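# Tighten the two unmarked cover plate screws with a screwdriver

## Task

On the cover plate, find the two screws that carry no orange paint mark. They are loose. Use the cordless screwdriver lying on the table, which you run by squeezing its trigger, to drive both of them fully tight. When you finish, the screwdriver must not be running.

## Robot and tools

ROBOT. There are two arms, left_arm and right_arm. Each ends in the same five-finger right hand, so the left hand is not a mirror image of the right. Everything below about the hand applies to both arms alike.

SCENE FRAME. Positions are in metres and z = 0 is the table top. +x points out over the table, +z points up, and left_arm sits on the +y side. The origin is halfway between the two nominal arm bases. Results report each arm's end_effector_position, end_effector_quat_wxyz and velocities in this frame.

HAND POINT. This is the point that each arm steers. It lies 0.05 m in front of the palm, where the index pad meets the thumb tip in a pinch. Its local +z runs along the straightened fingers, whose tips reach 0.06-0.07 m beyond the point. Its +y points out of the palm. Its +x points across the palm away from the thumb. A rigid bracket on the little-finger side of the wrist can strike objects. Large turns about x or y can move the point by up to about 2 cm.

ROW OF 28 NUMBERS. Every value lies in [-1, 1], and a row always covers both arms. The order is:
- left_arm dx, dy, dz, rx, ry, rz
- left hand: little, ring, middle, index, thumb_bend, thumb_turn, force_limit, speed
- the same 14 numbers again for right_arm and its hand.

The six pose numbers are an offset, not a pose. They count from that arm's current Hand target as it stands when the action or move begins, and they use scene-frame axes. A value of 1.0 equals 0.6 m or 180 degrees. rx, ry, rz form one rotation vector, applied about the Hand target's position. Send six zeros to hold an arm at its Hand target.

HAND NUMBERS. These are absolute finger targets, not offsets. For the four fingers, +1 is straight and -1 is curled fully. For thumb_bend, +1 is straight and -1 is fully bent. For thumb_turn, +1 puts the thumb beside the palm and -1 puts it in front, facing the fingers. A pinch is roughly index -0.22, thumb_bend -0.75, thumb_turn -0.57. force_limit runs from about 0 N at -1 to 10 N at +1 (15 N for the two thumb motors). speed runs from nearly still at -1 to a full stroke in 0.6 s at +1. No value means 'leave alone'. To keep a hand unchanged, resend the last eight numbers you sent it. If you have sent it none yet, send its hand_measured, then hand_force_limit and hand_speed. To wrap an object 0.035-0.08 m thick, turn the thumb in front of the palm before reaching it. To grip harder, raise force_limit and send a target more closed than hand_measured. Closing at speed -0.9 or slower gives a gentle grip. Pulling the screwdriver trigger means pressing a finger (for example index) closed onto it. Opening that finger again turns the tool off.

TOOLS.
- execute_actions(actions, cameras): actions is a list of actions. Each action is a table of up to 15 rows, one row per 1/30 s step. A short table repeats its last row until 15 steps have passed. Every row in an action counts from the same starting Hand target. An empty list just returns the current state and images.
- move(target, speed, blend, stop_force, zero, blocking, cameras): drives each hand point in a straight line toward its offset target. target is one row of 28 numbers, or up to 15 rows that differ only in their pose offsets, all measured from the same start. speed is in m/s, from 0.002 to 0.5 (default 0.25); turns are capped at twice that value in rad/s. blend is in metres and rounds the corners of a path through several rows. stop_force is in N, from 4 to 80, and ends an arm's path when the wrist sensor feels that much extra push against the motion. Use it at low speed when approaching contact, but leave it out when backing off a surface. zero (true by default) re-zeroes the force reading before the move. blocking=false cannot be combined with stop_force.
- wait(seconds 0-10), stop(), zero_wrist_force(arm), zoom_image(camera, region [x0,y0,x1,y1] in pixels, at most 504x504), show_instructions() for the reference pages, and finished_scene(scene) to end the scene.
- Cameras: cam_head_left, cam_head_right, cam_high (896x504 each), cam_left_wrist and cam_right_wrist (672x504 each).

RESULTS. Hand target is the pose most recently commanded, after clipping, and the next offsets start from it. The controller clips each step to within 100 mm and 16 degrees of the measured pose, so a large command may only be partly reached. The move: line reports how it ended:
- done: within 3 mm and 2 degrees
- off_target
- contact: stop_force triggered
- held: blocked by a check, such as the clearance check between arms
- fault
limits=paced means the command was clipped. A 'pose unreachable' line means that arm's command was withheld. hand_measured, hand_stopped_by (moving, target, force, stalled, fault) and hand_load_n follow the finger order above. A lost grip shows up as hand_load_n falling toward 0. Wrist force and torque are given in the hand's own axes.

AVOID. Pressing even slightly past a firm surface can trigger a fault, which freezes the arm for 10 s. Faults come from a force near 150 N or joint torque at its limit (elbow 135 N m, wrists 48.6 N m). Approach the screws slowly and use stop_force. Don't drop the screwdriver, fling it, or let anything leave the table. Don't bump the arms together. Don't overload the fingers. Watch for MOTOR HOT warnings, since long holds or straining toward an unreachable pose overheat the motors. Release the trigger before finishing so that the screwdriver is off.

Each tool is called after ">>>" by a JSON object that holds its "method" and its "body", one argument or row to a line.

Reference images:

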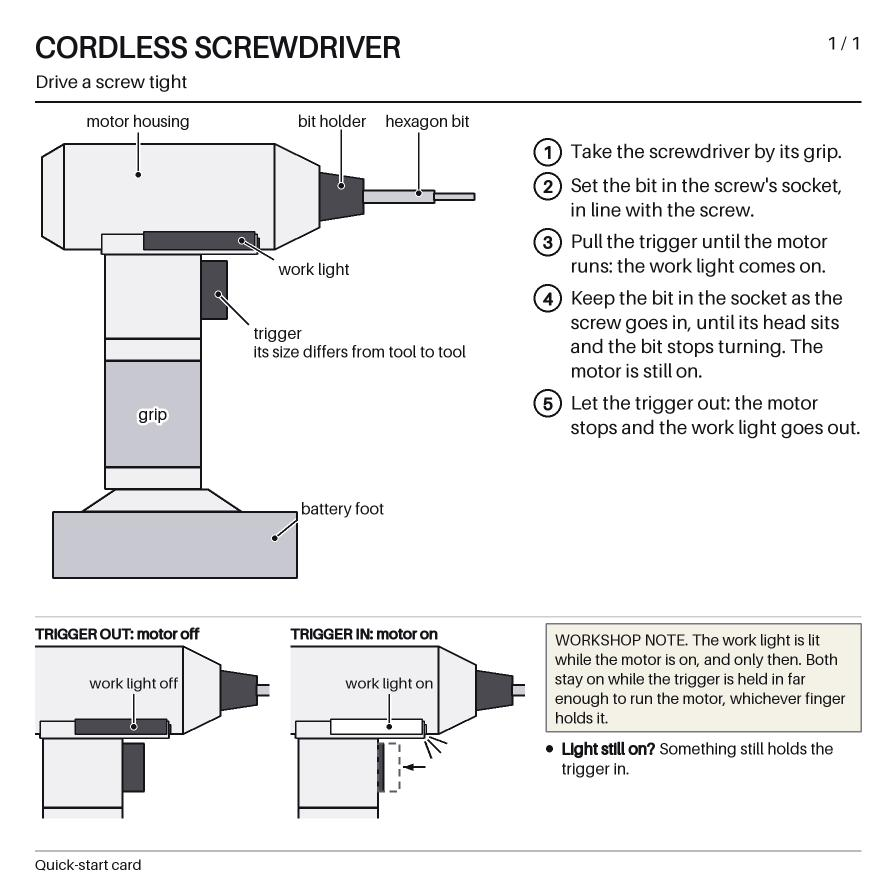

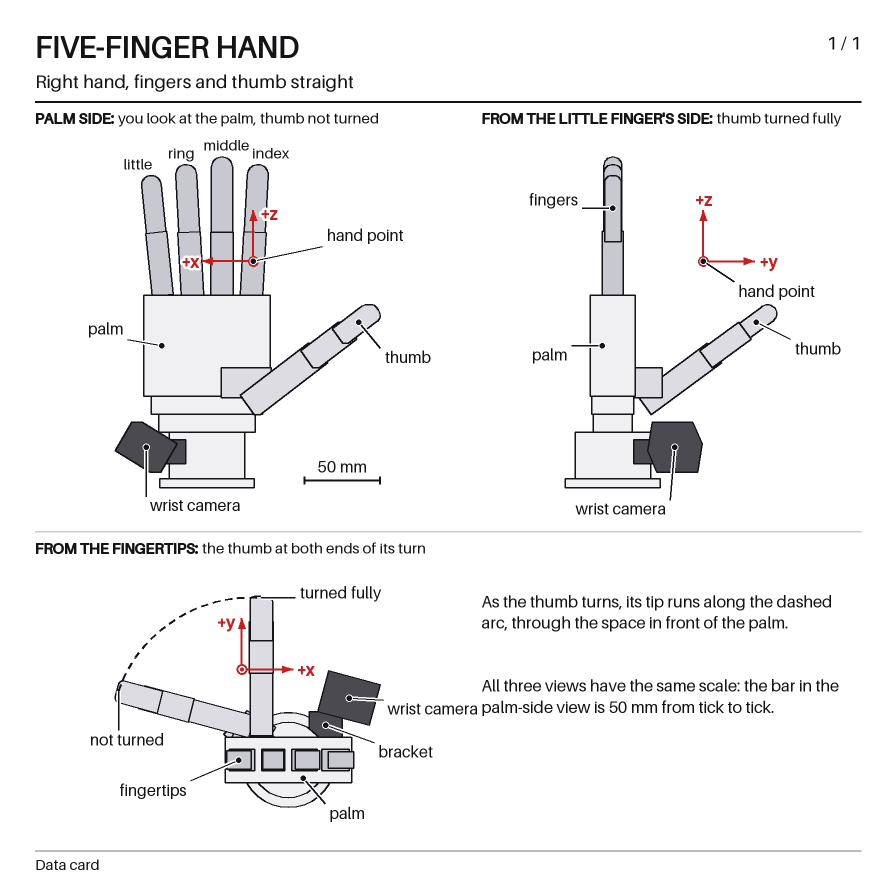

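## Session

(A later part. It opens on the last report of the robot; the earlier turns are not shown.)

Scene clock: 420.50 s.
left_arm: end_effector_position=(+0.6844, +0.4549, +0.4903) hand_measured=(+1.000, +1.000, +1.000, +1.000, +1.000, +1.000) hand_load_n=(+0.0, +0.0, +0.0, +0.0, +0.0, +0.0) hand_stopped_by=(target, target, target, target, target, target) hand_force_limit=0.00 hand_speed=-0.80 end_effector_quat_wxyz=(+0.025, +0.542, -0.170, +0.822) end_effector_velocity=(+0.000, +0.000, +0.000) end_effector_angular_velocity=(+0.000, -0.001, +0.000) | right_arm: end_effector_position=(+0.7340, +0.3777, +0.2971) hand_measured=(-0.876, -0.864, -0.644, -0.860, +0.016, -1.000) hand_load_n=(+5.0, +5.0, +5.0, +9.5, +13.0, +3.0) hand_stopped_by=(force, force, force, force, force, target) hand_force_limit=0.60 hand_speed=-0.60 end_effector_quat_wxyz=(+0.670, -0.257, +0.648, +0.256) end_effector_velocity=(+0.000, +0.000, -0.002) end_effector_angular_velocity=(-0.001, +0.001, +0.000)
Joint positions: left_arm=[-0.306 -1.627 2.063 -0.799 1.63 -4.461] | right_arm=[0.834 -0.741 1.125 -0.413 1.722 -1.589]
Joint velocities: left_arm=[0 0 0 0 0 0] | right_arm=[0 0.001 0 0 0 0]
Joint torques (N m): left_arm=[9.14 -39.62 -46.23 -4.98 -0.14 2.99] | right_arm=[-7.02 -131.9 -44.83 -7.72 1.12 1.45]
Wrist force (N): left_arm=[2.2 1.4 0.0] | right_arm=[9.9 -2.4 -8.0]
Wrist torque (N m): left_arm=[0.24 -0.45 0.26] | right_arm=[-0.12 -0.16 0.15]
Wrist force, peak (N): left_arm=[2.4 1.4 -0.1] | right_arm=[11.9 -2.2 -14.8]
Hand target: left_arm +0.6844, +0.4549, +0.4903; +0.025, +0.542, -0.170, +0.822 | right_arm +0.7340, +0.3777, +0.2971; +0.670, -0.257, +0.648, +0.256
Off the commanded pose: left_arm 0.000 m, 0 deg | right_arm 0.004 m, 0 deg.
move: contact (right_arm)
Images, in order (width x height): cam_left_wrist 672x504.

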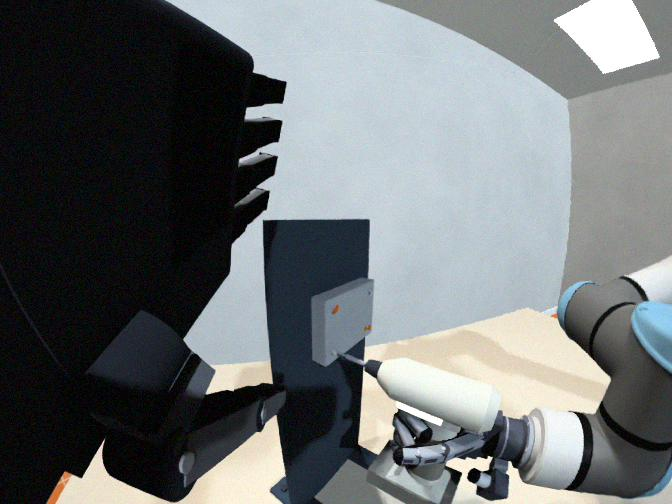

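>>> {"method": "move", "body": {
  "target": [0,0,0,0,0,0,1,1,1,1,1,1,0,-0.8,0.000956,-0.001365,0,0,0,0,-0.99,-0.99,-0.99,-0.9,-0.99,-1,0.6,-0.6],
  "speed": 0.004,
  "cameras": []
}}

>>> {"method": "move", "body": {
  "target": [0,0,0,0,0,0,1,1,1,1,1,1,0,-0.8,-0.001912,0.00273,0,0,0,0,-0.99,-0.99,-0.99,-0.9,-0.99,-1,0.6,-0.6],
  "speed": 0.004,
  "cameras": []
}}

>>> {"method": "move", "body": {
  "target": [0,0,0,0,0,0,1,1,1,1,1,1,0,-0.8,0.000956,-0.001365,0.001667,0,0,0,-0.99,-0.99,-0.99,-0.9,-0.99,-1,0.6,-0.6],
  "speed": 0.004,
  "cameras": []
}}

>>> {"method": "move", "body": {
  "target": [0,0,0,0,0,0,1,1,1,1,1,1,0,-0.8,0,0,-0.003334,0,0,0,-0.99,-0.99,-0.99,-0.9,-0.99,-1,0.6,-0.6],
  "speed": 0.004,
  "cameras": []
}}

>>> {"method": "move", "body": {
  "target": [0,0,0,0,0,0,1,1,1,1,1,1,0,-0.8,0,0,0.001667,0,0,0,-0.99,-0.99,-0.99,-0.9,-0.99,-1,0.6,-0.6],
  "speed": 0.004,
  "cameras": []
}}

Scene clock: 421.83 s.
left_arm: end_effector_position=(+0.6844, +0.4549, +0.4903) hand_measured=(+1.000, +1.000, +1.000, +1.000, +1.000, +1.000) hand_load_n=(+0.0, +0.0, +0.0, +0.0, +0.0, +0.0) hand_stopped_by=(target, target, target, target, target, target) hand_force_limit=0.00 hand_speed=-0.80 end_effector_quat_wxyz=(+0.025, +0.542, -0.170, +0.822) end_effector_velocity=(+0.000, +0.000, +0.000) end_effector_angular_velocity=(+0.000, +0.000, +0.000) | right_arm: end_effector_position=(+0.7345, +0.3769, +0.2971) hand_measured=(-0.876, -0.864, -0.644, -0.860, +0.016, -1.000) hand_load_n=(+5.0, +4.5, +5.0, +9.5, +13.0, +3.0) hand_stopped_by=(force, force, force, force, force, target) hand_force_limit=0.60 hand_speed=-0.60 end_effector_quat_wxyz=(+0.670, -0.257, +0.648, +0.256) end_effector_velocity=(+0.000, +0.000, +0.002) end_effector_angular_velocity=(+0.002, -0.001, +0.000)
Joint positions: left_arm=[-0.306 -1.627 2.063 -0.799 1.63 -4.461] | right_arm=[0.833 -0.741 1.127 -0.413 1.721 -1.589]
Joint velocities: left_arm=[0 0 0 0 0.001 0] | right_arm=[0 -0.002 0 -0.001 0 0]
Joint torques (N m): left_arm=[7.33 -41.61 -46.14 -5.16 -0.73 2.43] | right_arm=[-13.96 -128.82 -43.49 -7.21 -1.09 1.85]
Wrist force (N): left_arm=[2.3 1.0 0.2] | right_arm=[8.9 -2.2 -5.2]
Wrist torque (N m): left_arm=[0.16 -0.48 0.26] | right_arm=[-0.22 -0.14 0.11]
Wrist force, peak (N): left_arm=[2.4 1.4 0.1] | right_arm=[10.0 -2.2 -8.2]
Hand target: left_arm +0.6844, +0.4549, +0.4903; +0.025, +0.542, -0.170, +0.822 | right_arm +0.7345, +0.3769, +0.2971; +0.670, -0.257, +0.648, +0.256
Off the commanded pose: left_arm 0.000 m, 0 deg | right_arm 0.000 m, 0 deg.
move: done
No camera images: "cameras" was empty.

Scene clock: 422.57 s.
left_arm: end_effector_position=(+0.6844, +0.4549, +0.4903) hand_measured=(+1.000, +1.000, +1.000, +1.000, +1.000, +1.000) hand_load_n=(+0.0, +0.0, +0.0, +0.0, +0.0, +0.0) hand_stopped_by=(target, target, target, target, target, target) hand_force_limit=0.00 hand_speed=-0.80 end_effector_quat_wxyz=(+0.025, +0.542, -0.170, +0.822) end_effector_velocity=(+0.000, +0.000, +0.000) end_effector_angular_velocity=(+0.000, +0.001, +0.001) | right_arm: end_effector_position=(+0.7334, +0.3786, +0.2971) hand_measured=(-0.876, -0.864, -0.644, -0.860, +0.016, -1.000) hand_load_n=(+3.5, +4.5, +5.0, +9.5, +13.5, +3.5) hand_stopped_by=(force, force, force, force, force, target) hand_force_limit=0.60 hand_speed=-0.60 end_effector_quat_wxyz=(+0.670, -0.257, +0.648, +0.256) end_effector_velocity=(+0.000, +0.000, -0.001) end_effector_angular_velocity=(-0.001, +0.000, +0.000)
Joint positions: left_arm=[-0.306 -1.627 2.063 -0.799 1.63 -4.461] | right_arm=[0.835 -0.74 1.124 -0.412 1.723 -1.589]
Joint velocities: left_arm=[0 0 0 0 -0.001 0] | right_arm=[0 0.001 0 0 0 0]
Joint torques (N m): left_arm=[7.66 -39.92 -45.26 -5.78 -0.22 2.36] | right_arm=[9.99 -119.07 -54.75 -4.95 0.99 -0.6]
Wrist force (N): left_arm=[2.0 1.2 0.3] | right_arm=[11.5 -3.1 -11.1]
Wrist torque (N m): left_arm=[0.18 -0.43 0.24] | right_arm=[0.22 -0.10 0.28]
Wrist force, peak (N): left_arm=[2.3 1.5 -0.1] | right_arm=[12.9 -3.5 -12.6]
Hand target: left_arm +0.6844, +0.4549, +0.4903; +0.025, +0.542, -0.170, +0.822 | right_arm +0.7334, +0.3785, +0.2971; +0.670, -0.257, +0.648, +0.256
Off the commanded pose: left_arm 0.000 m, 0 deg | right_arm 0.000 m, 0 deg.
move: done
No camera images: "cameras" was empty.

Scene clock: 423.27 s.
left_arm: end_effector_position=(+0.6844, +0.4549, +0.4903) hand_measured=(+1.000, +1.000, +1.000, +1.000, +1.000, +1.000) hand_load_n=(+0.0, +0.0, +0.0, +0.0, +0.0, +0.0) hand_stopped_by=(target, target, target, target, target, target) hand_force_limit=0.00 hand_speed=-0.80 end_effector_quat_wxyz=(+0.025, +0.542, -0.170, +0.822) end_effector_velocity=(+0.000, +0.000, +0.000) end_effector_angular_velocity=(+0.000, +0.001, -0.001) | right_arm: end_effector_position=(+0.7339, +0.3777, +0.2981) hand_measured=(-0.876, -0.864, -0.644, -0.860, +0.016, -1.000) hand_load_n=(+3.5, +4.0, +5.0, +9.5, +13.5, +3.5) hand_stopped_by=(force, force, force, force, force, target) hand_force_limit=0.60 hand_speed=-0.60 end_effector_quat_wxyz=(+0.670, -0.257, +0.648, +0.256) end_effector_velocity=(+0.000, +0.000, -0.001) end_effector_angular_velocity=(-0.001, +0.001, +0.000)
Joint positions: left_arm=[-0.306 -1.627 2.063 -0.799 1.63 -4.461] | right_arm=[0.834 -0.741 1.125 -0.411 1.722 -1.589]
Joint velocities: left_arm=[0 0 0 0 0.001 -0.001] | right_arm=[0 0.001 0 0.001 0 0]
Joint torques (N m): left_arm=[6.25 -41.92 -43.78 -4.85 0.07 2.42] | right_arm=[-15.72 -127.05 -43.93 -2.89 -0.87 -0.48]
Wrist force (N): left_arm=[1.9 1.2 -0.1] | right_arm=[9.8 -1.9 -7.5]
Wrist torque (N m): left_arm=[0.20 -0.41 0.24] | right_arm=[-0.09 -0.15 0.16]
Wrist force, peak (N): left_arm=[2.5 1.3 0.0] | right_arm=[13.1 -3.5 -13.0]
Hand target: left_arm +0.6844, +0.4549, +0.4903; +0.025, +0.542, -0.170, +0.822 | right_arm +0.7340, +0.3777, +0.2981; +0.670, -0.257, +0.648, +0.256
Off the commanded pose: left_arm 0.000 m, 0 deg | right_arm 0.000 m, 0 deg.
move: done
No camera images: "cameras" was empty.

Scene clock: 424.00 s.
left_arm: end_effector_position=(+0.6844, +0.4549, +0.4903) hand_measured=(+1.000, +1.000, +1.000, +1.000, +1.000, +1.000) hand_load_n=(+0.0, +0.0, +0.0, +0.0, +0.0, +0.0) hand_stopped_by=(target, target, target, target, target, target) hand_force_limit=0.00 hand_speed=-0.80 end_effector_quat_wxyz=(+0.025, +0.542, -0.170, +0.822) end_effector_velocity=(+0.000, -0.001, +0.000) end_effector_angular_velocity=(+0.000, +0.000, -0.002) | right_arm: end_effector_position=(+0.7340, +0.3777, +0.2961) hand_measured=(-0.876, -0.864, -0.644, -0.860, +0.016, -1.000) hand_load_n=(+3.5, +4.0, +5.0, +9.0, +13.5, +4.0) hand_stopped_by=(force, force, force, force, force, target) hand_force_limit=0.60 hand_speed=-0.60 end_effector_quat_wxyz=(+0.670, -0.257, +0.648, +0.256) end_effector_velocity=(+0.000, +0.000, +0.000) end_effector_angular_velocity=(+0.001, -0.001, +0.000)
Joint positions: left_arm=[-0.306 -1.627 2.063 -0.799 1.63 -4.461] | right_arm=[0.834 -0.74 1.126 -0.414 1.722 -1.589]
Joint velocities: left_arm=[-0.001 0 0 0 0.001 0] | right_arm=[0 0 0 -0.001 0 0]
Joint torques (N m): left_arm=[6.5 -40.7 -44.95 -5.65 0.22 2.21] | right_arm=[-14.6 -114.71 -45.3 -7.26 0.53 0.49]
Wrist force (N): left_arm=[1.9 1.3 0.0] | right_arm=[9.8 -2.0 -7.1]
Wrist torque (N m): left_arm=[0.22 -0.41 0.24] | right_arm=[-0.13 -0.18 0.16]
Wrist force, peak (N): left_arm=[2.6 1.2 -0.1] | right_arm=[10.2 -1.9 -7.4]
Hand target: left_arm +0.6844, +0.4549, +0.4903; +0.025, +0.542, -0.170, +0.822 | right_arm +0.7340, +0.3777, +0.2961; +0.670, -0.257, +0.648, +0.256
Off the commanded pose: left_arm 0.000 m, 0 deg | right_arm 0.000 m, 0 deg.
move: done
No camera images: "cameras" was empty.

Scene clock: 424.70 s.
left_arm: end_effector_position=(+0.6844, +0.4549, +0.4903) hand_measured=(+1.000, +1.000, +1.000, +1.000, +1.000, +1.000) hand_load_n=(+0.0, +0.0, +0.0, +0.0, +0.0, +0.0) hand_stopped_by=(target, target, target, target, target, target) hand_force_limit=0.00 hand_speed=-0.80 end_effector_quat_wxyz=(+0.025, +0.542, -0.170, +0.822) end_effector_velocity=(+0.000, +0.001, -0.001) end_effector_angular_velocity=(-0.001, +0.001, +0.001) | right_arm: end_effector_position=(+0.7340, +0.3777, +0.2971) hand_measured=(-0.876, -0.864, -0.644, -0.860, +0.016, -1.000) hand_load_n=(+3.5, +4.0, +5.0, +9.5, +13.5, +3.5) hand_stopped_by=(force, force, force, force, force, target) hand_force_limit=0.60 hand_speed=-0.60 end_effector_quat_wxyz=(+0.670, -0.257, +0.648, +0.256) end_effector_velocity=(+0.000, +0.000, -0.001) end_effector_angular_velocity=(+0.000, -0.001, +0.000)
Joint positions: left_arm=[-0.306 -1.627 2.063 -0.799 1.63 -4.461] | right_arm=[0.834 -0.741 1.125 -0.413 1.722 -1.589]
Joint velocities: left_arm=[0.001 0.001 0 0 0 -0.001] | right_arm=[0 0.002 0 -0.002 0 0]
Joint torques (N m): left_arm=[8.1 -42.7 -46.07 -5.18 -0.26 2.55] | right_arm=[-14.59 -129.74 -54.47 -3.07 0.98 1.08]
Wrist force (N): left_arm=[2.2 1.2 0.3] | right_arm=[10.2 -1.8 -6.9]
Wrist torque (N m): left_arm=[0.19 -0.46 0.26] | right_arm=[-0.11 -0.24 0.18]
Wrist force, peak (N): left_arm=[2.6 1.6 -0.3] | right_arm=[9.9 -2.1 -7.6]
Hand target: left_arm +0.6844, +0.4549, +0.4903; +0.025, +0.542, -0.170, +0.822 | right_arm +0.7340, +0.3777, +0.2971; +0.670, -0.257, +0.648, +0.256
Off the commanded pose: left_arm 0.000 m, 0 deg | right_arm 0.000 m, 0 deg.
move: done
No camera images: "cameras" was empty.

>>> {"method": "execute_actions", "body": {
  "actions": []
}}

>>> {"method": "zoom_image", "body": {
  "camera": "cam_left_wrist",
  "region": [322, 340, 346, 364]
}}

>>> {"method": "zoom_image", "body": {
  "camera": "cam_high",
  "region": [418, 178, 438, 198]
}}

Scene clock: 425.00 s.
left_arm: end_effector_position=(+0.6844, +0.4549, +0.4903) hand_measured=(+1.000, +1.000, +1.000, +1.000, +1.000, +1.000) hand_load_n=(+0.0, +0.0, +0.0, +0.0, +0.0, +0.0) hand_stopped_by=(target, target, target, target, target, target) hand_force_limit=0.00 hand_speed=-0.80 end_effector_quat_wxyz=(+0.025, +0.542, -0.170, +0.822) end_effector_velocity=(+0.000, +0.000, +0.000) end_effector_angular_velocity=(+0.000, +0.001, +0.000) | right_arm: end_effector_position=(+0.7340, +0.3777, +0.2971) hand_measured=(-0.876, -0.864, -0.644, -0.860, +0.016, -1.000) hand_load_n=(+3.5, +4.0, +5.0, +9.0, +13.5, +3.5) hand_stopped_by=(force, force, force, force, force, target) hand_force_limit=0.60 hand_speed=-0.60 end_effector_quat_wxyz=(+0.670, -0.257, +0.648, +0.256) end_effector_velocity=(+0.000, +0.000, +0.001) end_effector_angular_velocity=(+0.001, -0.001, +0.000)
Joint positions: left_arm=[-0.306 -1.627 2.063 -0.799 1.63 -4.461] | right_arm=[0.834 -0.741 1.125 -0.413 1.722 -1.589]
Joint velocities: left_arm=[0 0 0 0.001 0 0] | right_arm=[0 -0.001 0 0 0 0]
Joint torques (N m): left_arm=[8.8 -40.25 -44.34 -5.42 -0.14 2.32] | right_arm=[-15.07 -131.03 -53.51 -4.13 0.79 1.42]
Wrist force (N): left_arm=[2.0 1.4 0.2] | right_arm=[9.3 -1.6 -7.6]
Wrist torque (N m): left_arm=[0.23 -0.43 0.25] | right_arm=[-0.06 -0.09 0.13]
Wrist force, peak (N): left_arm=[2.7 1.2 0.2] | right_arm=[10.2 -2.0 -8.1]
Hand target: left_arm +0.6844, +0.4549, +0.4903; +0.025, +0.542, -0.170, +0.822 | right_arm +0.7340, +0.3777, +0.2971; +0.670, -0.257, +0.648, +0.256
Off the commanded pose: left_arm 0.000 m, 0 deg | right_arm 0.000 m, 0 deg.

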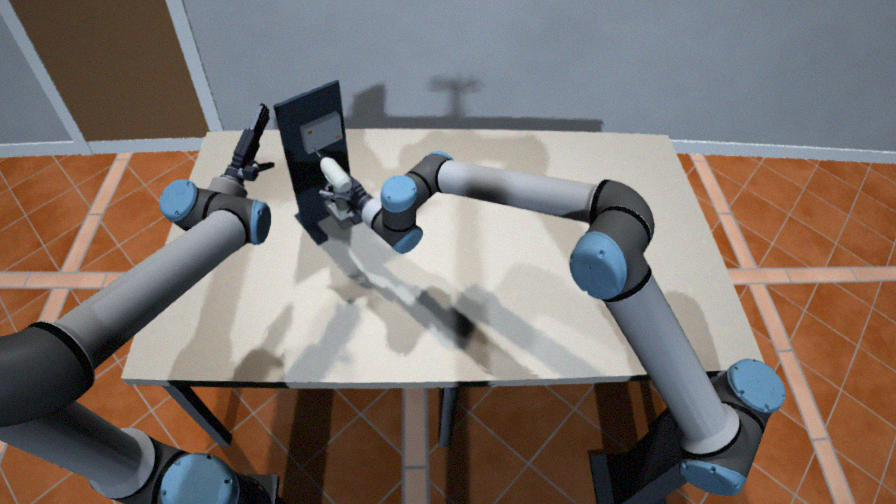

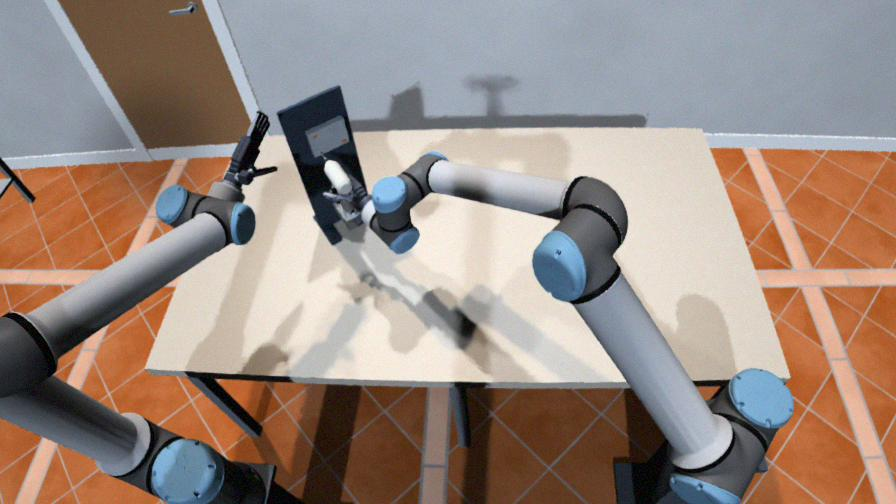

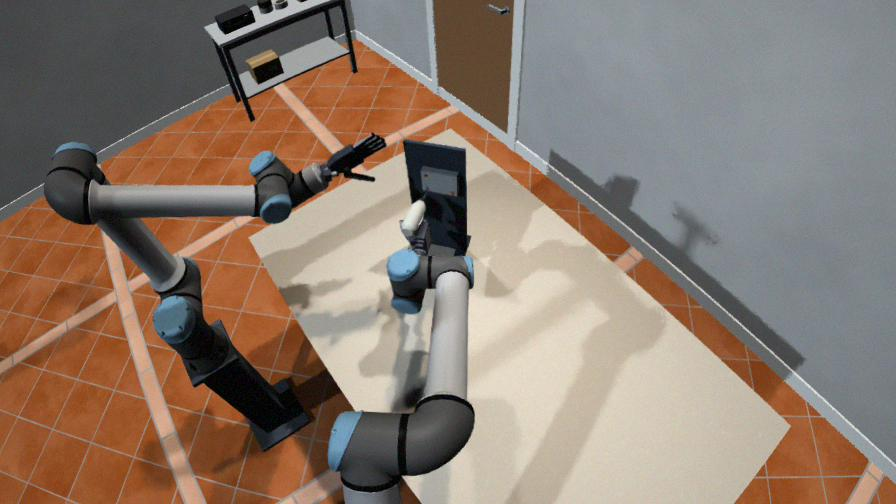

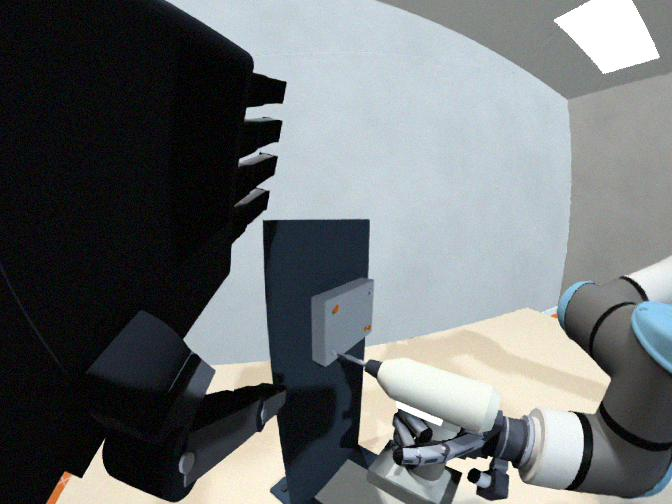

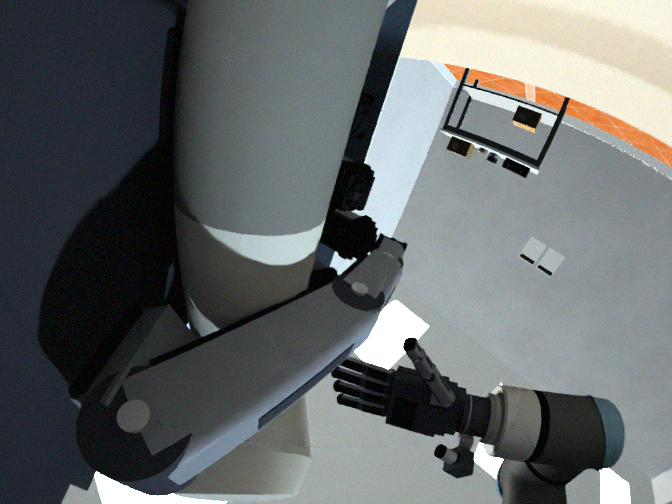

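Scaled by 21.000 from the camera's 672x504 image, which has a finer 960x720 frame.

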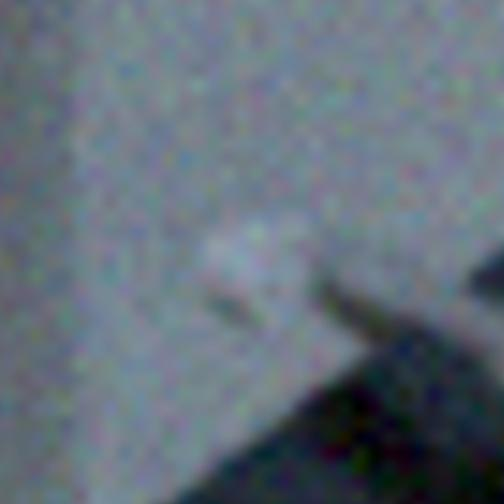

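Scaled by 25.200.

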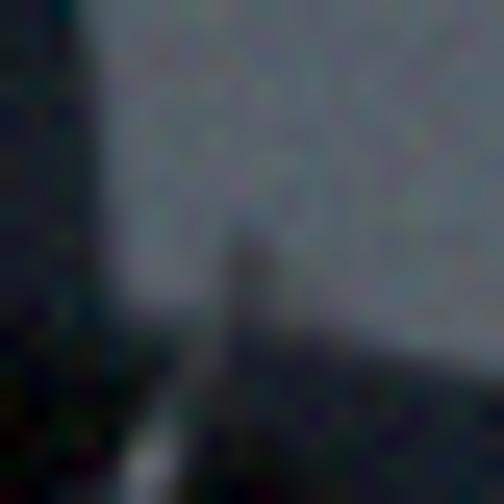

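>>> {"method": "zoom_image", "body": {
  "camera": "cam_left_wrist",
  "region": [356, 280, 380, 304]
}}

>>> {"method": "zoom_image", "body": {
  "camera": "cam_left_wrist",
  "region": [354, 314, 378, 338]
}}

>>> {"method": "zoom_image", "body": {
  "camera": "cam_left_wrist",
  "region": [322, 296, 346, 320]
}}

Scaled by 21.000 from the camera's 672x504 image, which has a finer 960x720 frame.

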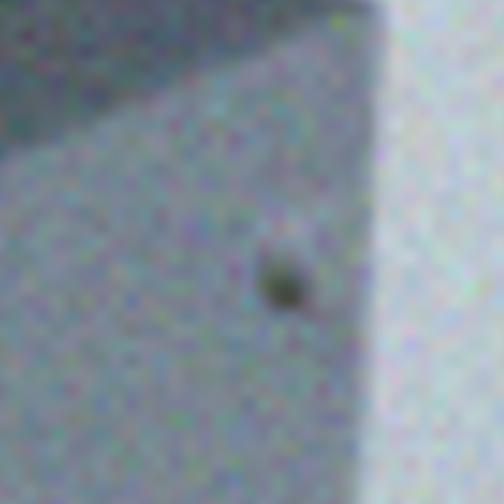

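Scaled by 21.000 from the camera's 672x504 image, which has a finer 960x720 frame.

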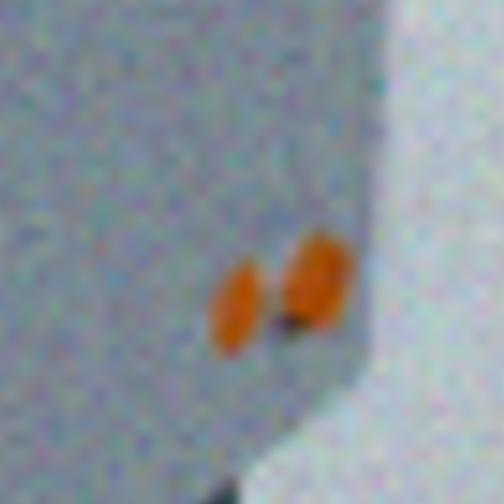

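Scaled by 21.000 from the camera's 672x504 image, which has a finer 960x720 frame.

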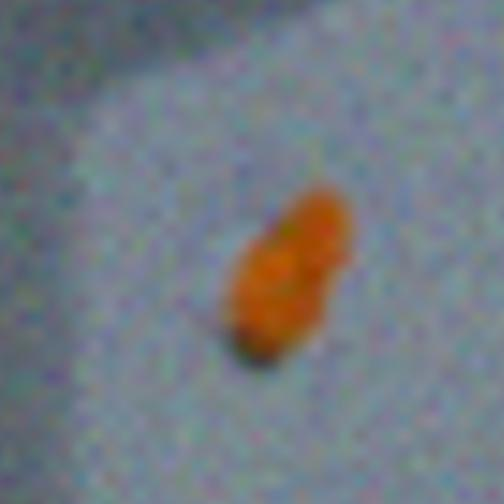

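>>> {"method": "move", "body": {
  "target": [0,0,0,0,0,0,1,1,1,1,1,1,0,-0.8,-0.00805,-0.00564,0,0,0,0,-0.99,-0.99,-0.99,0.4,-0.99,-1,0.6,-0.3],
  "speed": 0.02,
  "cameras": []
}}

>>> {"method": "move", "body": {
  "target": [0,0,0,0,0,0,1,1,1,1,1,1,0,-0.8,0.01092,0.007648,0,0,0,0,-0.99,-0.99,-0.99,0.4,-0.99,-1,0.6,-0.3],
  "speed": 0.004,
  "stop_force": 4,
  "cameras": ["cam_left_wrist"]
}}

>>> {"method": "zoom_image", "body": {
  "camera": "cam_left_wrist",
  "region": [322, 340, 346, 364]
}}

Scene clock: 427.87 s.
left_arm: end_effector_position=(+0.6844, +0.4549, +0.4903) hand_measured=(+1.000, +1.000, +1.000, +1.000, +1.000, +1.000) hand_load_n=(-0.5, +0.0, +0.0, +0.0, +0.0, +0.0) hand_stopped_by=(target, target, target, target, target, target) hand_force_limit=0.00 hand_speed=-0.80 end_effector_quat_wxyz=(+0.025, +0.542, -0.170, +0.822) end_effector_velocity=(+0.000, +0.001, +0.000) end_effector_angular_velocity=(+0.001, +0.000, +0.000) | right_arm: end_effector_position=(+0.7291, +0.3743, +0.2971) hand_measured=(-0.876, -0.864, -0.644, +0.400, +0.016, -1.000) hand_load_n=(+4.5, +5.5, +5.5, +0.0, +12.0, +4.0) hand_stopped_by=(force, force, force, target, force, target) hand_force_limit=0.60 hand_speed=-0.30 end_effector_quat_wxyz=(+0.670, -0.257, +0.648, +0.256) end_effector_velocity=(+0.000, +0.000, -0.001) end_effector_angular_velocity=(-0.001, +0.001, +0.000)
Joint positions: left_arm=[-0.306 -1.627 2.063 -0.799 1.63 -4.461] | right_arm=[0.835 -0.75 1.142 -0.42 1.724 -1.589]
Joint velocities: left_arm=[0.001 0 0 0 0.001 0.001] | right_arm=[0 0.001 0 0.001 0 0]
Joint torques (N m): left_arm=[7.06 -40.94 -45.14 -5.13 -0.46 2.6] | right_arm=[6.22 -109.21 -51.74 -1.99 0.12 -1.33]
Wrist force (N): left_arm=[2.4 1.2 -0.1] | right_arm=[8.3 -2.4 -2.7]
Wrist torque (N m): left_arm=[0.20 -0.48 0.27] | right_arm=[-0.38 -0.19 0.08]
Wrist force, peak (N): left_arm=[2.4 1.5 0.1] | right_arm=[10.4 -2.1 -8.1]
Hand target: left_arm +0.6844, +0.4549, +0.4903; +0.025, +0.542, -0.170, +0.822 | right_arm +0.7291, +0.3743, +0.2971; +0.670, -0.257, +0.648, +0.256
Off the commanded pose: left_arm 0.000 m, 0 deg | right_arm 0.000 m, 0 deg.
move: done
No camera images: "cameras" was empty.

Scene clock: 429.27 s.
left_arm: end_effector_position=(+0.6844, +0.4549, +0.4903) hand_measured=(+1.000, +1.000, +1.000, +1.000, +1.000, +1.000) hand_load_n=(+0.0, +0.0, +0.0, +0.0, +0.0, +0.0) hand_stopped_by=(target, target, target, target, target, target) hand_force_limit=0.00 hand_speed=-0.80 end_effector_quat_wxyz=(+0.025, +0.542, -0.170, +0.822) end_effector_velocity=(+0.000, +0.000, +0.000) end_effector_angular_velocity=(+0.001, +0.000, +0.000) | right_arm: end_effector_position=(+0.7303, +0.3752, +0.2971) hand_measured=(-0.876, -0.864, -0.644, +0.400, +0.016, -1.000) hand_load_n=(+5.0, +6.0, +5.5, +0.5, +11.5, +3.5) hand_stopped_by=(force, force, force, target, force, target) hand_force_limit=0.60 hand_speed=-0.30 end_effector_quat_wxyz=(+0.670, -0.257, +0.648, +0.256) end_effector_velocity=(+0.000, +0.000, +0.001) end_effector_angular_velocity=(+0.000, -0.001, +0.000)
Joint positions: left_arm=[-0.306 -1.627 2.063 -0.799 1.63 -4.461] | right_arm=[0.835 -0.747 1.138 -0.418 1.724 -1.589]
Joint velocities: left_arm=[0 0.001 0 0 0 0] | right_arm=[0 -0.001 0 0 0 0]
Joint torques (N m): left_arm=[6.55 -38.3 -44.31 -5.65 -0.11 2.32] | right_arm=[10.98 -129.3 -42.66 -6.76 1.36 -0.79]
Wrist force (N): left_arm=[2.2 1.1 0.1] | right_arm=[8.2 -2.2 -4.3]
Wrist torque (N m): left_arm=[0.18 -0.45 0.25] | right_arm=[-0.28 -0.20 0.07]
Wrist force, peak (N): left_arm=[2.3 1.6 -0.1] | right_arm=[9.0 -2.0 -10.2]
Hand target: left_arm +0.6844, +0.4549, +0.4903; +0.025, +0.542, -0.170, +0.822 | right_arm +0.7303, +0.3752, +0.2971; +0.670, -0.257, +0.648, +0.256
Off the commanded pose: left_arm 0.000 m, 0 deg | right_arm 0.007 m, 0 deg.
move: contact (right_arm)
Images, in order (width x height): cam_left_wrist 672x504.

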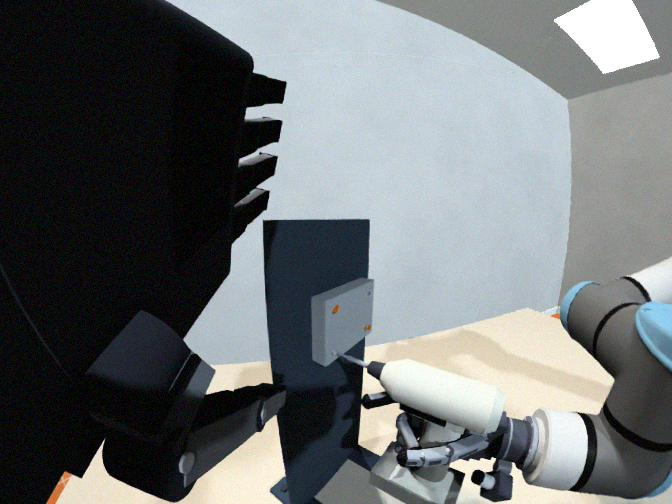

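Scaled by 21.000 from the camera's 672x504 image, which has a finer 960x720 frame.

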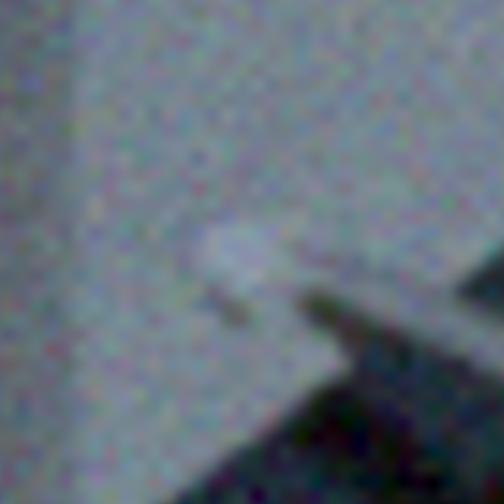

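>>> {"method": "move", "body": {
  "target": [
    [0,0,0,0,0,0,1,1,1,1,1,1,0,-0.8,-0.00273,-0.001912,0,0,0,0,-0.99,-0.99,-0.99,0.4,-0.99,-1,0.6,-0.3],
    [0,0,0,0,0,0,1,1,1,1,1,1,0,-0.8,-0.005598,0.002183,0,0,0,0,-0.99,-0.99,-0.99,0.4,-0.99,-1,0.6,-0.3]
  ],
  "speed": 0.01,
  "cameras": []
}}

>>> {"method": "move", "body": {
  "target": [0,0,0,0,0,0,1,1,1,1,1,1,0,-0.8,0.01092,0.007648,0,0,0,0,-0.99,-0.99,-0.99,0.4,-0.99,-1,0.6,-0.3],
  "speed": 0.004,
  "stop_force": 4,
  "cameras": ["cam_left_wrist"]
}}

>>> {"method": "zoom_image", "body": {
  "camera": "cam_left_wrist",
  "region": [322, 340, 346, 364]
}}

Scene clock: 430.30 s.
left_arm: end_effector_position=(+0.6844, +0.4549, +0.4903) hand_measured=(+1.000, +1.000, +1.000, +1.000, +1.000, +1.000) hand_load_n=(+0.0, +0.0, +0.0, +0.0, +0.0, +0.0) hand_stopped_by=(target, target, target, target, target, target) hand_force_limit=0.00 hand_speed=-0.80 end_effector_quat_wxyz=(+0.025, +0.542, -0.170, +0.822) end_effector_velocity=(+0.000, +0.001, +0.000) end_effector_angular_velocity=(+0.001, +0.000, +0.002) | right_arm: end_effector_position=(+0.7269, +0.3766, +0.2971) hand_measured=(-0.876, -0.864, -0.644, +0.400, +0.016, -1.000) hand_load_n=(+5.0, +6.0, +5.5, +0.0, +12.0, +3.5) hand_stopped_by=(force, force, force, target, force, target) hand_force_limit=0.60 hand_speed=-0.30 end_effector_quat_wxyz=(+0.670, -0.257, +0.648, +0.256) end_effector_velocity=(+0.000, +0.000, +0.003) end_effector_angular_velocity=(+0.001, -0.001, +0.000)
Joint positions: left_arm=[-0.306 -1.627 2.063 -0.799 1.63 -4.461] | right_arm=[0.839 -0.748 1.139 -0.419 1.727 -1.589]
Joint velocities: left_arm=[0.001 0 0 0 0 0.001] | right_arm=[0 -0.003 0 0.001 0 0]
Joint torques (N m): left_arm=[7.24 -40.45 -46.14 -5.54 -0.61 2.03] | right_arm=[0.95 -115.16 -46.23 -2.48 0.83 -2.05]
Wrist force (N): left_arm=[2.1 1.1 0.3] | right_arm=[8.1 -1.7 -2.5]
Wrist torque (N m): left_arm=[0.17 -0.44 0.25] | right_arm=[-0.31 -0.17 0.09]
Wrist force, peak (N): left_arm=[2.7 1.2 -0.2] | right_arm=[8.5 -1.9 -4.1]
Hand target: left_arm +0.6844, +0.4549, +0.4903; +0.025, +0.542, -0.170, +0.822 | right_arm +0.7269, +0.3765, +0.2971; +0.670, -0.257, +0.648, +0.256
Off the commanded pose: left_arm 0.000 m, 0 deg | right_arm 0.000 m, 0 deg.
move: done
No camera images: "cameras" was empty.

Scene clock: 431.80 s.
left_arm: end_effector_position=(+0.6844, +0.4549, +0.4903) hand_measured=(+1.000, +1.000, +1.000, +1.000, +1.000, +1.000) hand_load_n=(+0.0, +0.0, +0.0, +0.0, +0.0, +0.0) hand_stopped_by=(target, target, target, target, target, target) hand_force_limit=0.00 hand_speed=-0.80 end_effector_quat_wxyz=(+0.025, +0.542, -0.170, +0.822) end_effector_velocity=(+0.000, +0.000, +0.000) end_effector_angular_velocity=(+0.000, -0.001, +0.001) | right_arm: end_effector_position=(+0.7285, +0.3776, +0.2971) hand_measured=(-0.876, -0.864, -0.644, +0.400, +0.016, -1.000) hand_load_n=(+5.0, +6.0, +5.5, +0.0, +11.5, +3.0) hand_stopped_by=(force, force, force, target, force, target) hand_force_limit=0.60 hand_speed=-0.30 end_effector_quat_wxyz=(+0.670, -0.257, +0.648, +0.256) end_effector_velocity=(+0.000, +0.000, +0.002) end_effector_angular_velocity=(+0.001, +0.000, +0.000)
Joint positions: left_arm=[-0.306 -1.627 2.063 -0.799 1.63 -4.461] | right_arm=[0.838 -0.745 1.134 -0.417 1.727 -1.589]
Joint velocities: left_arm=[0 0 0 -0.001 -0.001 0] | right_arm=[0 -0.002 0 0.001 0 0]
Joint torques (N m): left_arm=[9.27 -39.13 -44.14 -5.44 0.08 2.44] | right_arm=[5.2 -129.98 -41.89 -6.81 1.28 -1.47]
Wrist force (N): left_arm=[2.3 1.2 -0.1] | right_arm=[8.2 -2.2 -4.0]
Wrist torque (N m): left_arm=[0.22 -0.47 0.26] | right_arm=[-0.31 -0.19 0.07]
Wrist force, peak (N): left_arm=[2.7 1.4 0.1] | right_arm=[9.2 -1.8 -10.0]
Hand target: left_arm +0.6844, +0.4549, +0.4903; +0.025, +0.542, -0.170, +0.822 | right_arm +0.7284, +0.3777, +0.2971; +0.670, -0.257, +0.648, +0.256
Off the commanded pose: left_arm 0.000 m, 0 deg | right_arm 0.006 m, 0 deg.
move: contact (right_arm)
Images, in order (width x height): cam_left_wrist 672x504.

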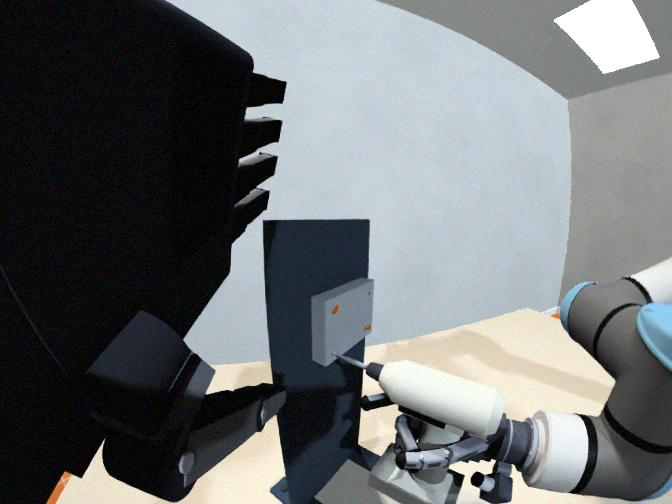

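Scaled by 21.000 from the camera's 672x504 image, which has a finer 960x720 frame.

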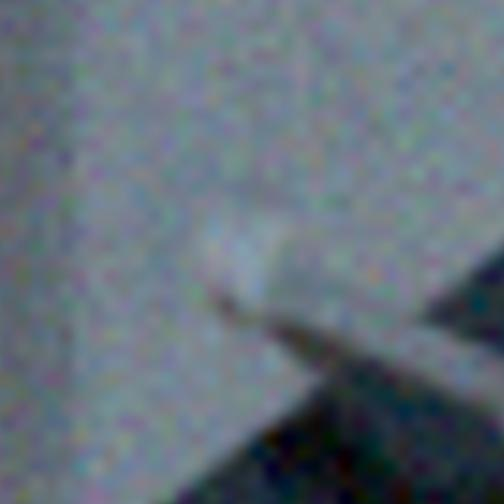

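>>> {"method": "move", "body": {
  "target": [
    [0,0,0,0,0,0,1,1,1,1,1,1,0,-0.8,-0.00164,-0.001147,0,0,0,0,-0.99,-0.99,-0.99,0.4,-0.99,-1,0.6,-0.3],
    [0,0,0,0,0,0,1,1,1,1,1,1,0,-0.8,-0.00164,-0.001147,0.00417,0,0,0,-0.99,-0.99,-0.99,0.4,-0.99,-1,0.6,-0.3]
  ],
  "speed": 0.01,
  "cameras": []
}}

>>> {"method": "move", "body": {
  "target": [0,0,0,0,0,0,1,1,1,1,1,1,0,-0.8,0.00819,0.005736,0,0,0,0,-0.99,-0.99,-0.99,0.4,-0.99,-1,0.6,-0.3],
  "speed": 0.004,
  "stop_force": 4,
  "cameras": ["cam_left_wrist"]
}}

>>> {"method": "zoom_image", "body": {
  "camera": "cam_left_wrist",
  "region": [322, 340, 346, 364]
}}

Scene clock: 432.80 s.
left_arm: end_effector_position=(+0.6844, +0.4549, +0.4903) hand_measured=(+1.000, +1.000, +1.000, +1.000, +1.000, +1.000) hand_load_n=(+0.0, +0.0, +0.0, +0.0, +0.0, +0.0) hand_stopped_by=(target, target, target, target, target, target) hand_force_limit=0.00 hand_speed=-0.80 end_effector_quat_wxyz=(+0.025, +0.542, -0.170, +0.822) end_effector_velocity=(+0.000, -0.001, +0.000) end_effector_angular_velocity=(+0.000, +0.001, -0.001) | right_arm: end_effector_position=(+0.7275, +0.3769, +0.2997) hand_measured=(-0.876, -0.864, -0.644, +0.400, +0.016, -1.000) hand_load_n=(+5.0, +6.0, +5.5, +0.0, +11.5, +3.5) hand_stopped_by=(force, force, force, target, force, target) hand_force_limit=0.60 hand_speed=-0.30 end_effector_quat_wxyz=(+0.670, -0.257, +0.648, +0.256) end_effector_velocity=(+0.000, +0.000, -0.001) end_effector_angular_velocity=(-0.002, +0.002, +0.000)
Joint positions: left_arm=[-0.306 -1.627 2.063 -0.799 1.63 -4.461] | right_arm=[0.838 -0.749 1.136 -0.415 1.727 -1.589]
Joint velocities: left_arm=[-0.001 0.001 0 0 0 0] | right_arm=[0 0.001 0 0.002 0 0]
Joint torques (N m): left_arm=[7.11 -38.35 -45.12 -5.81 -0.14 2.59] | right_arm=[15.26 -120.08 -50.87 -2.84 1.72 -2.06]
Wrist force (N): left_arm=[2.2 1.0 0.1] | right_arm=[7.9 -2.0 -2.6]
Wrist torque (N m): left_arm=[0.17 -0.46 0.25] | right_arm=[-0.34 -0.14 0.07]
Wrist force, peak (N): left_arm=[2.6 1.5 0.0] | right_arm=[8.5 -2.0 -4.1]
Hand target: left_arm +0.6844, +0.4549, +0.4903; +0.025, +0.542, -0.170, +0.822 | right_arm +0.7275, +0.3770, +0.2996; +0.670, -0.257, +0.648, +0.256
Off the commanded pose: left_arm 0.000 m, 0 deg | right_arm 0.000 m, 0 deg.
move: done
No camera images: "cameras" was empty.

Scene clock: 434.57 s.
left_arm: end_effector_position=(+0.6844, +0.4549, +0.4903) hand_measured=(+1.000, +1.000, +1.000, +1.000, +1.000, +1.000) hand_load_n=(+0.0, -0.5, +0.0, +0.0, +0.0, -0.5) hand_stopped_by=(target, target, target, target, target, target) hand_force_limit=0.00 hand_speed=-0.80 end_effector_quat_wxyz=(+0.025, +0.542, -0.170, +0.822) end_effector_velocity=(+0.000, +0.000, -0.001) end_effector_angular_velocity=(+0.001, +0.000, +0.001) | right_arm: end_effector_position=(+0.7284, +0.3778, +0.2996) hand_measured=(-0.876, -0.864, -0.644, +0.400, +0.016, -1.000) hand_load_n=(+5.0, +6.0, +5.5, +0.0, +12.0, +3.0) hand_stopped_by=(force, force, force, target, force, target) hand_force_limit=0.60 hand_speed=-0.30 end_effector_quat_wxyz=(+0.670, -0.257, +0.648, +0.256) end_effector_velocity=(+0.000, +0.000, -0.003) end_effector_angular_velocity=(-0.002, +0.002, +0.000)
Joint positions: left_arm=[-0.306 -1.627 2.063 -0.799 1.63 -4.461] | right_arm=[0.838 -0.747 1.132 -0.413 1.727 -1.589]
Joint velocities: left_arm=[0 0.001 0 0 0 0.001] | right_arm=[0 0.002 0 0 0 0]
Joint torques (N m): left_arm=[8.42 -38.95 -45.05 -5.05 -0.14 2.63] | right_arm=[14.33 -129.85 -43.57 -6.66 1.27 -1.6]
Wrist force (N): left_arm=[2.3 1.1 0.0] | right_arm=[8.2 -2.1 -5.0]
Wrist torque (N m): left_arm=[0.19 -0.46 0.26] | right_arm=[-0.30 -0.15 0.05]
Wrist force, peak (N): left_arm=[2.6 1.7 -0.1] | right_arm=[9.5 -1.6 -10.7]
Hand target: left_arm +0.6844, +0.4549, +0.4903; +0.025, +0.542, -0.170, +0.822 | right_arm +0.7284, +0.3778, +0.2996; +0.670, -0.257, +0.648, +0.256
Off the commanded pose: left_arm 0.000 m, 0 deg | right_arm 0.005 m, 0 deg.
move: contact (right_arm)
Images, in order (width x height): cam_left_wrist 672x504.

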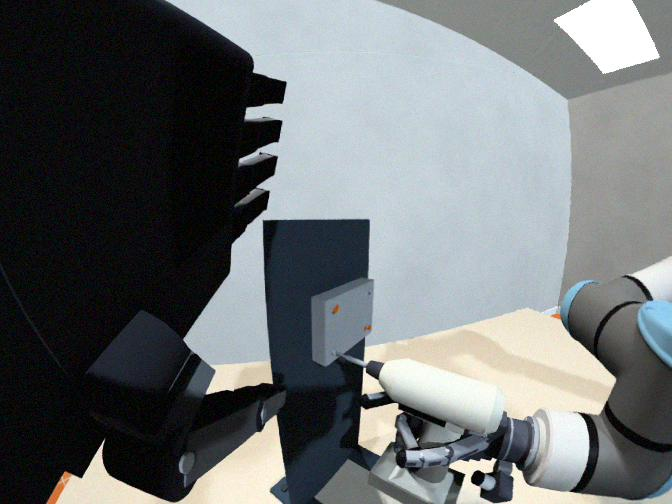

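Scaled by 21.000 from the camera's 672x504 image, which has a finer 960x720 frame.

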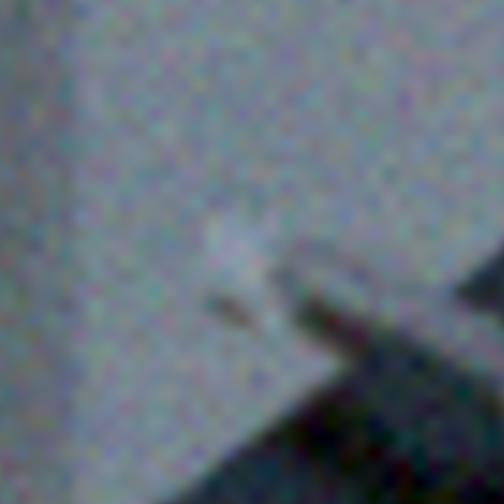

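>>> {"method": "move", "body": {
  "target": [
    [0,0,0,0,0,0,1,1,1,1,1,1,0,-0.8,-0.00164,-0.001147,0,0,0,0,-0.99,-0.99,-0.99,0.4,-0.99,-1,0.6,-0.3],
    [0,0,0,0,0,0,1,1,1,1,1,1,0,-0.8,-0.00164,-0.001147,0.00417,0,0,0,-0.99,-0.99,-0.99,0.4,-0.99,-1,0.6,-0.3]
  ],
  "speed": 0.01,
  "cameras": []
}}

>>> {"method": "move", "body": {
  "target": [0,0,0,0,0,0,1,1,1,1,1,1,0,-0.8,0.00819,0.005736,0,0,0,0,-0.99,-0.99,-0.99,0.4,-0.99,-1,0.6,-0.3],
  "speed": 0.004,
  "stop_force": 4,
  "cameras": ["cam_left_wrist"]
}}

>>> {"method": "zoom_image", "body": {
  "camera": "cam_left_wrist",
  "region": [322, 340, 346, 364]
}}

Scene clock: 435.77 s.
left_arm: end_effector_position=(+0.6844, +0.4549, +0.4903) hand_measured=(+1.000, +1.000, +1.000, +1.000, +1.000, +1.000) hand_load_n=(+0.0, +0.0, +0.0, +0.0, +0.0, +0.0) hand_stopped_by=(target, target, target, target, target, target) hand_force_limit=0.00 hand_speed=-0.80 end_effector_quat_wxyz=(+0.025, +0.542, -0.170, +0.822) end_effector_velocity=(+0.000, +0.001, +0.000) end_effector_angular_velocity=(-0.001, +0.001, +0.001) | right_arm: end_effector_position=(+0.7274, +0.3771, +0.3022) hand_measured=(-0.876, -0.864, -0.644, +0.400, +0.016, -1.000) hand_load_n=(+5.0, +6.0, +5.5, +0.0, +11.5, +3.0) hand_stopped_by=(force, force, force, target, force, target) hand_force_limit=0.60 hand_speed=-0.30 end_effector_quat_wxyz=(+0.670, -0.257, +0.648, +0.256) end_effector_velocity=(+0.000, +0.000, +0.000) end_effector_angular_velocity=(+0.000, +0.000, +0.000)
Joint positions: left_arm=[-0.306 -1.627 2.063 -0.799 1.63 -4.461] | right_arm=[0.839 -0.75 1.134 -0.411 1.727 -1.589]
Joint velocities: left_arm=[0.001 0 0 0.001 0 -0.001] | right_arm=[0 0 0 0 0 0]
Joint torques (N m): left_arm=[7.67 -37.93 -45.37 -5.79 -0.14 2.03] | right_arm=[9.79 -121.31 -50.85 -2.99 1.81 -2]
Wrist force (N): left_arm=[1.8 1.0 -0.1] | right_arm=[8.0 -2.2 -2.3]
Wrist torque (N m): left_arm=[0.19 -0.40 0.23] | right_arm=[-0.38 -0.16 0.07]
Wrist force, peak (N): left_arm=[2.5 1.6 -0.1] | right_arm=[8.7 -1.6 -4.7]
Hand target: left_arm +0.6844, +0.4549, +0.4903; +0.025, +0.542, -0.170, +0.822 | right_arm +0.7274, +0.3771, +0.3021; +0.670, -0.257, +0.648, +0.256
Off the commanded pose: left_arm 0.000 m, 0 deg | right_arm 0.000 m, 0 deg.
move: done
No camera images: "cameras" was empty.

Scene clock: 437.53 s.
left_arm: end_effector_position=(+0.6844, +0.4549, +0.4903) hand_measured=(+1.000, +1.000, +1.000, +1.000, +1.000, +1.000) hand_load_n=(+0.0, +0.0, +0.0, +0.0, +0.0, +0.0) hand_stopped_by=(target, target, target, target, target, target) hand_force_limit=0.00 hand_speed=-0.80 end_effector_quat_wxyz=(+0.025, +0.542, -0.170, +0.822) end_effector_velocity=(+0.000, -0.001, +0.000) end_effector_angular_velocity=(-0.002, -0.001, -0.001) | right_arm: end_effector_position=(+0.7283, +0.3779, +0.3022) hand_measured=(-0.876, -0.864, -0.644, +0.400, +0.016, -1.000) hand_load_n=(+5.5, +6.5, +6.0, +0.0, +11.5, +3.5) hand_stopped_by=(force, force, force, target, force, target) hand_force_limit=0.60 hand_speed=-0.30 end_effector_quat_wxyz=(+0.670, -0.257, +0.648, +0.256) end_effector_velocity=(+0.000, +0.000, +0.000) end_effector_angular_velocity=(+0.000, +0.000, +0.000)
Joint positions: left_arm=[-0.306 -1.627 2.063 -0.799 1.63 -4.461] | right_arm=[0.838 -0.748 1.13 -0.41 1.727 -1.589]
Joint velocities: left_arm=[-0.001 0 0 -0.001 0 -0.001] | right_arm=[0 0 0 0.001 0 0]
Joint torques (N m): left_arm=[9.17 -37.49 -43.71 -5.98 0.14 2.34] | right_arm=[13.02 -128.53 -42.87 -6.33 1.36 -1.81]
Wrist force (N): left_arm=[2.3 1.3 0.6] | right_arm=[8.3 -1.8 -4.3]
Wrist torque (N m): left_arm=[0.19 -0.48 0.26] | right_arm=[-0.29 -0.20 0.07]
Wrist force, peak (N): left_arm=[2.6 1.3 -0.2] | right_arm=[8.7 -1.9 -10.0]
Hand target: left_arm +0.6844, +0.4549, +0.4903; +0.025, +0.542, -0.170, +0.822 | right_arm +0.7283, +0.3779, +0.3022; +0.670, -0.257, +0.648, +0.256
Off the commanded pose: left_arm 0.000 m, 0 deg | right_arm 0.005 m, 0 deg.
move: contact (right_arm)
Images, in order (width x height): cam_left_wrist 672x504.

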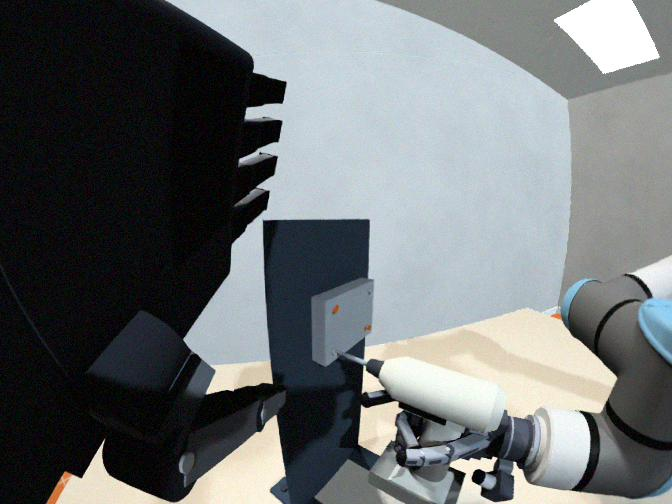

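Scaled by 21.000 from the camera's 672x504 image, which has a finer 960x720 frame.

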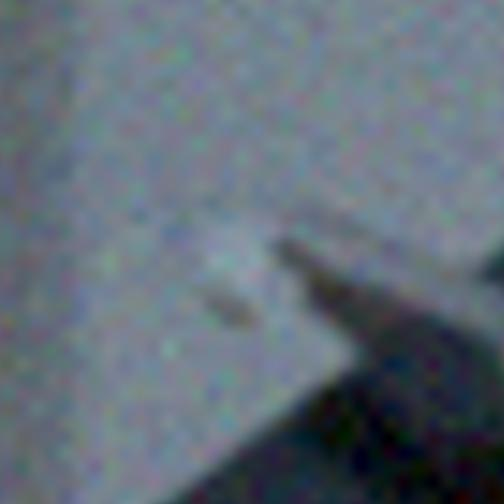

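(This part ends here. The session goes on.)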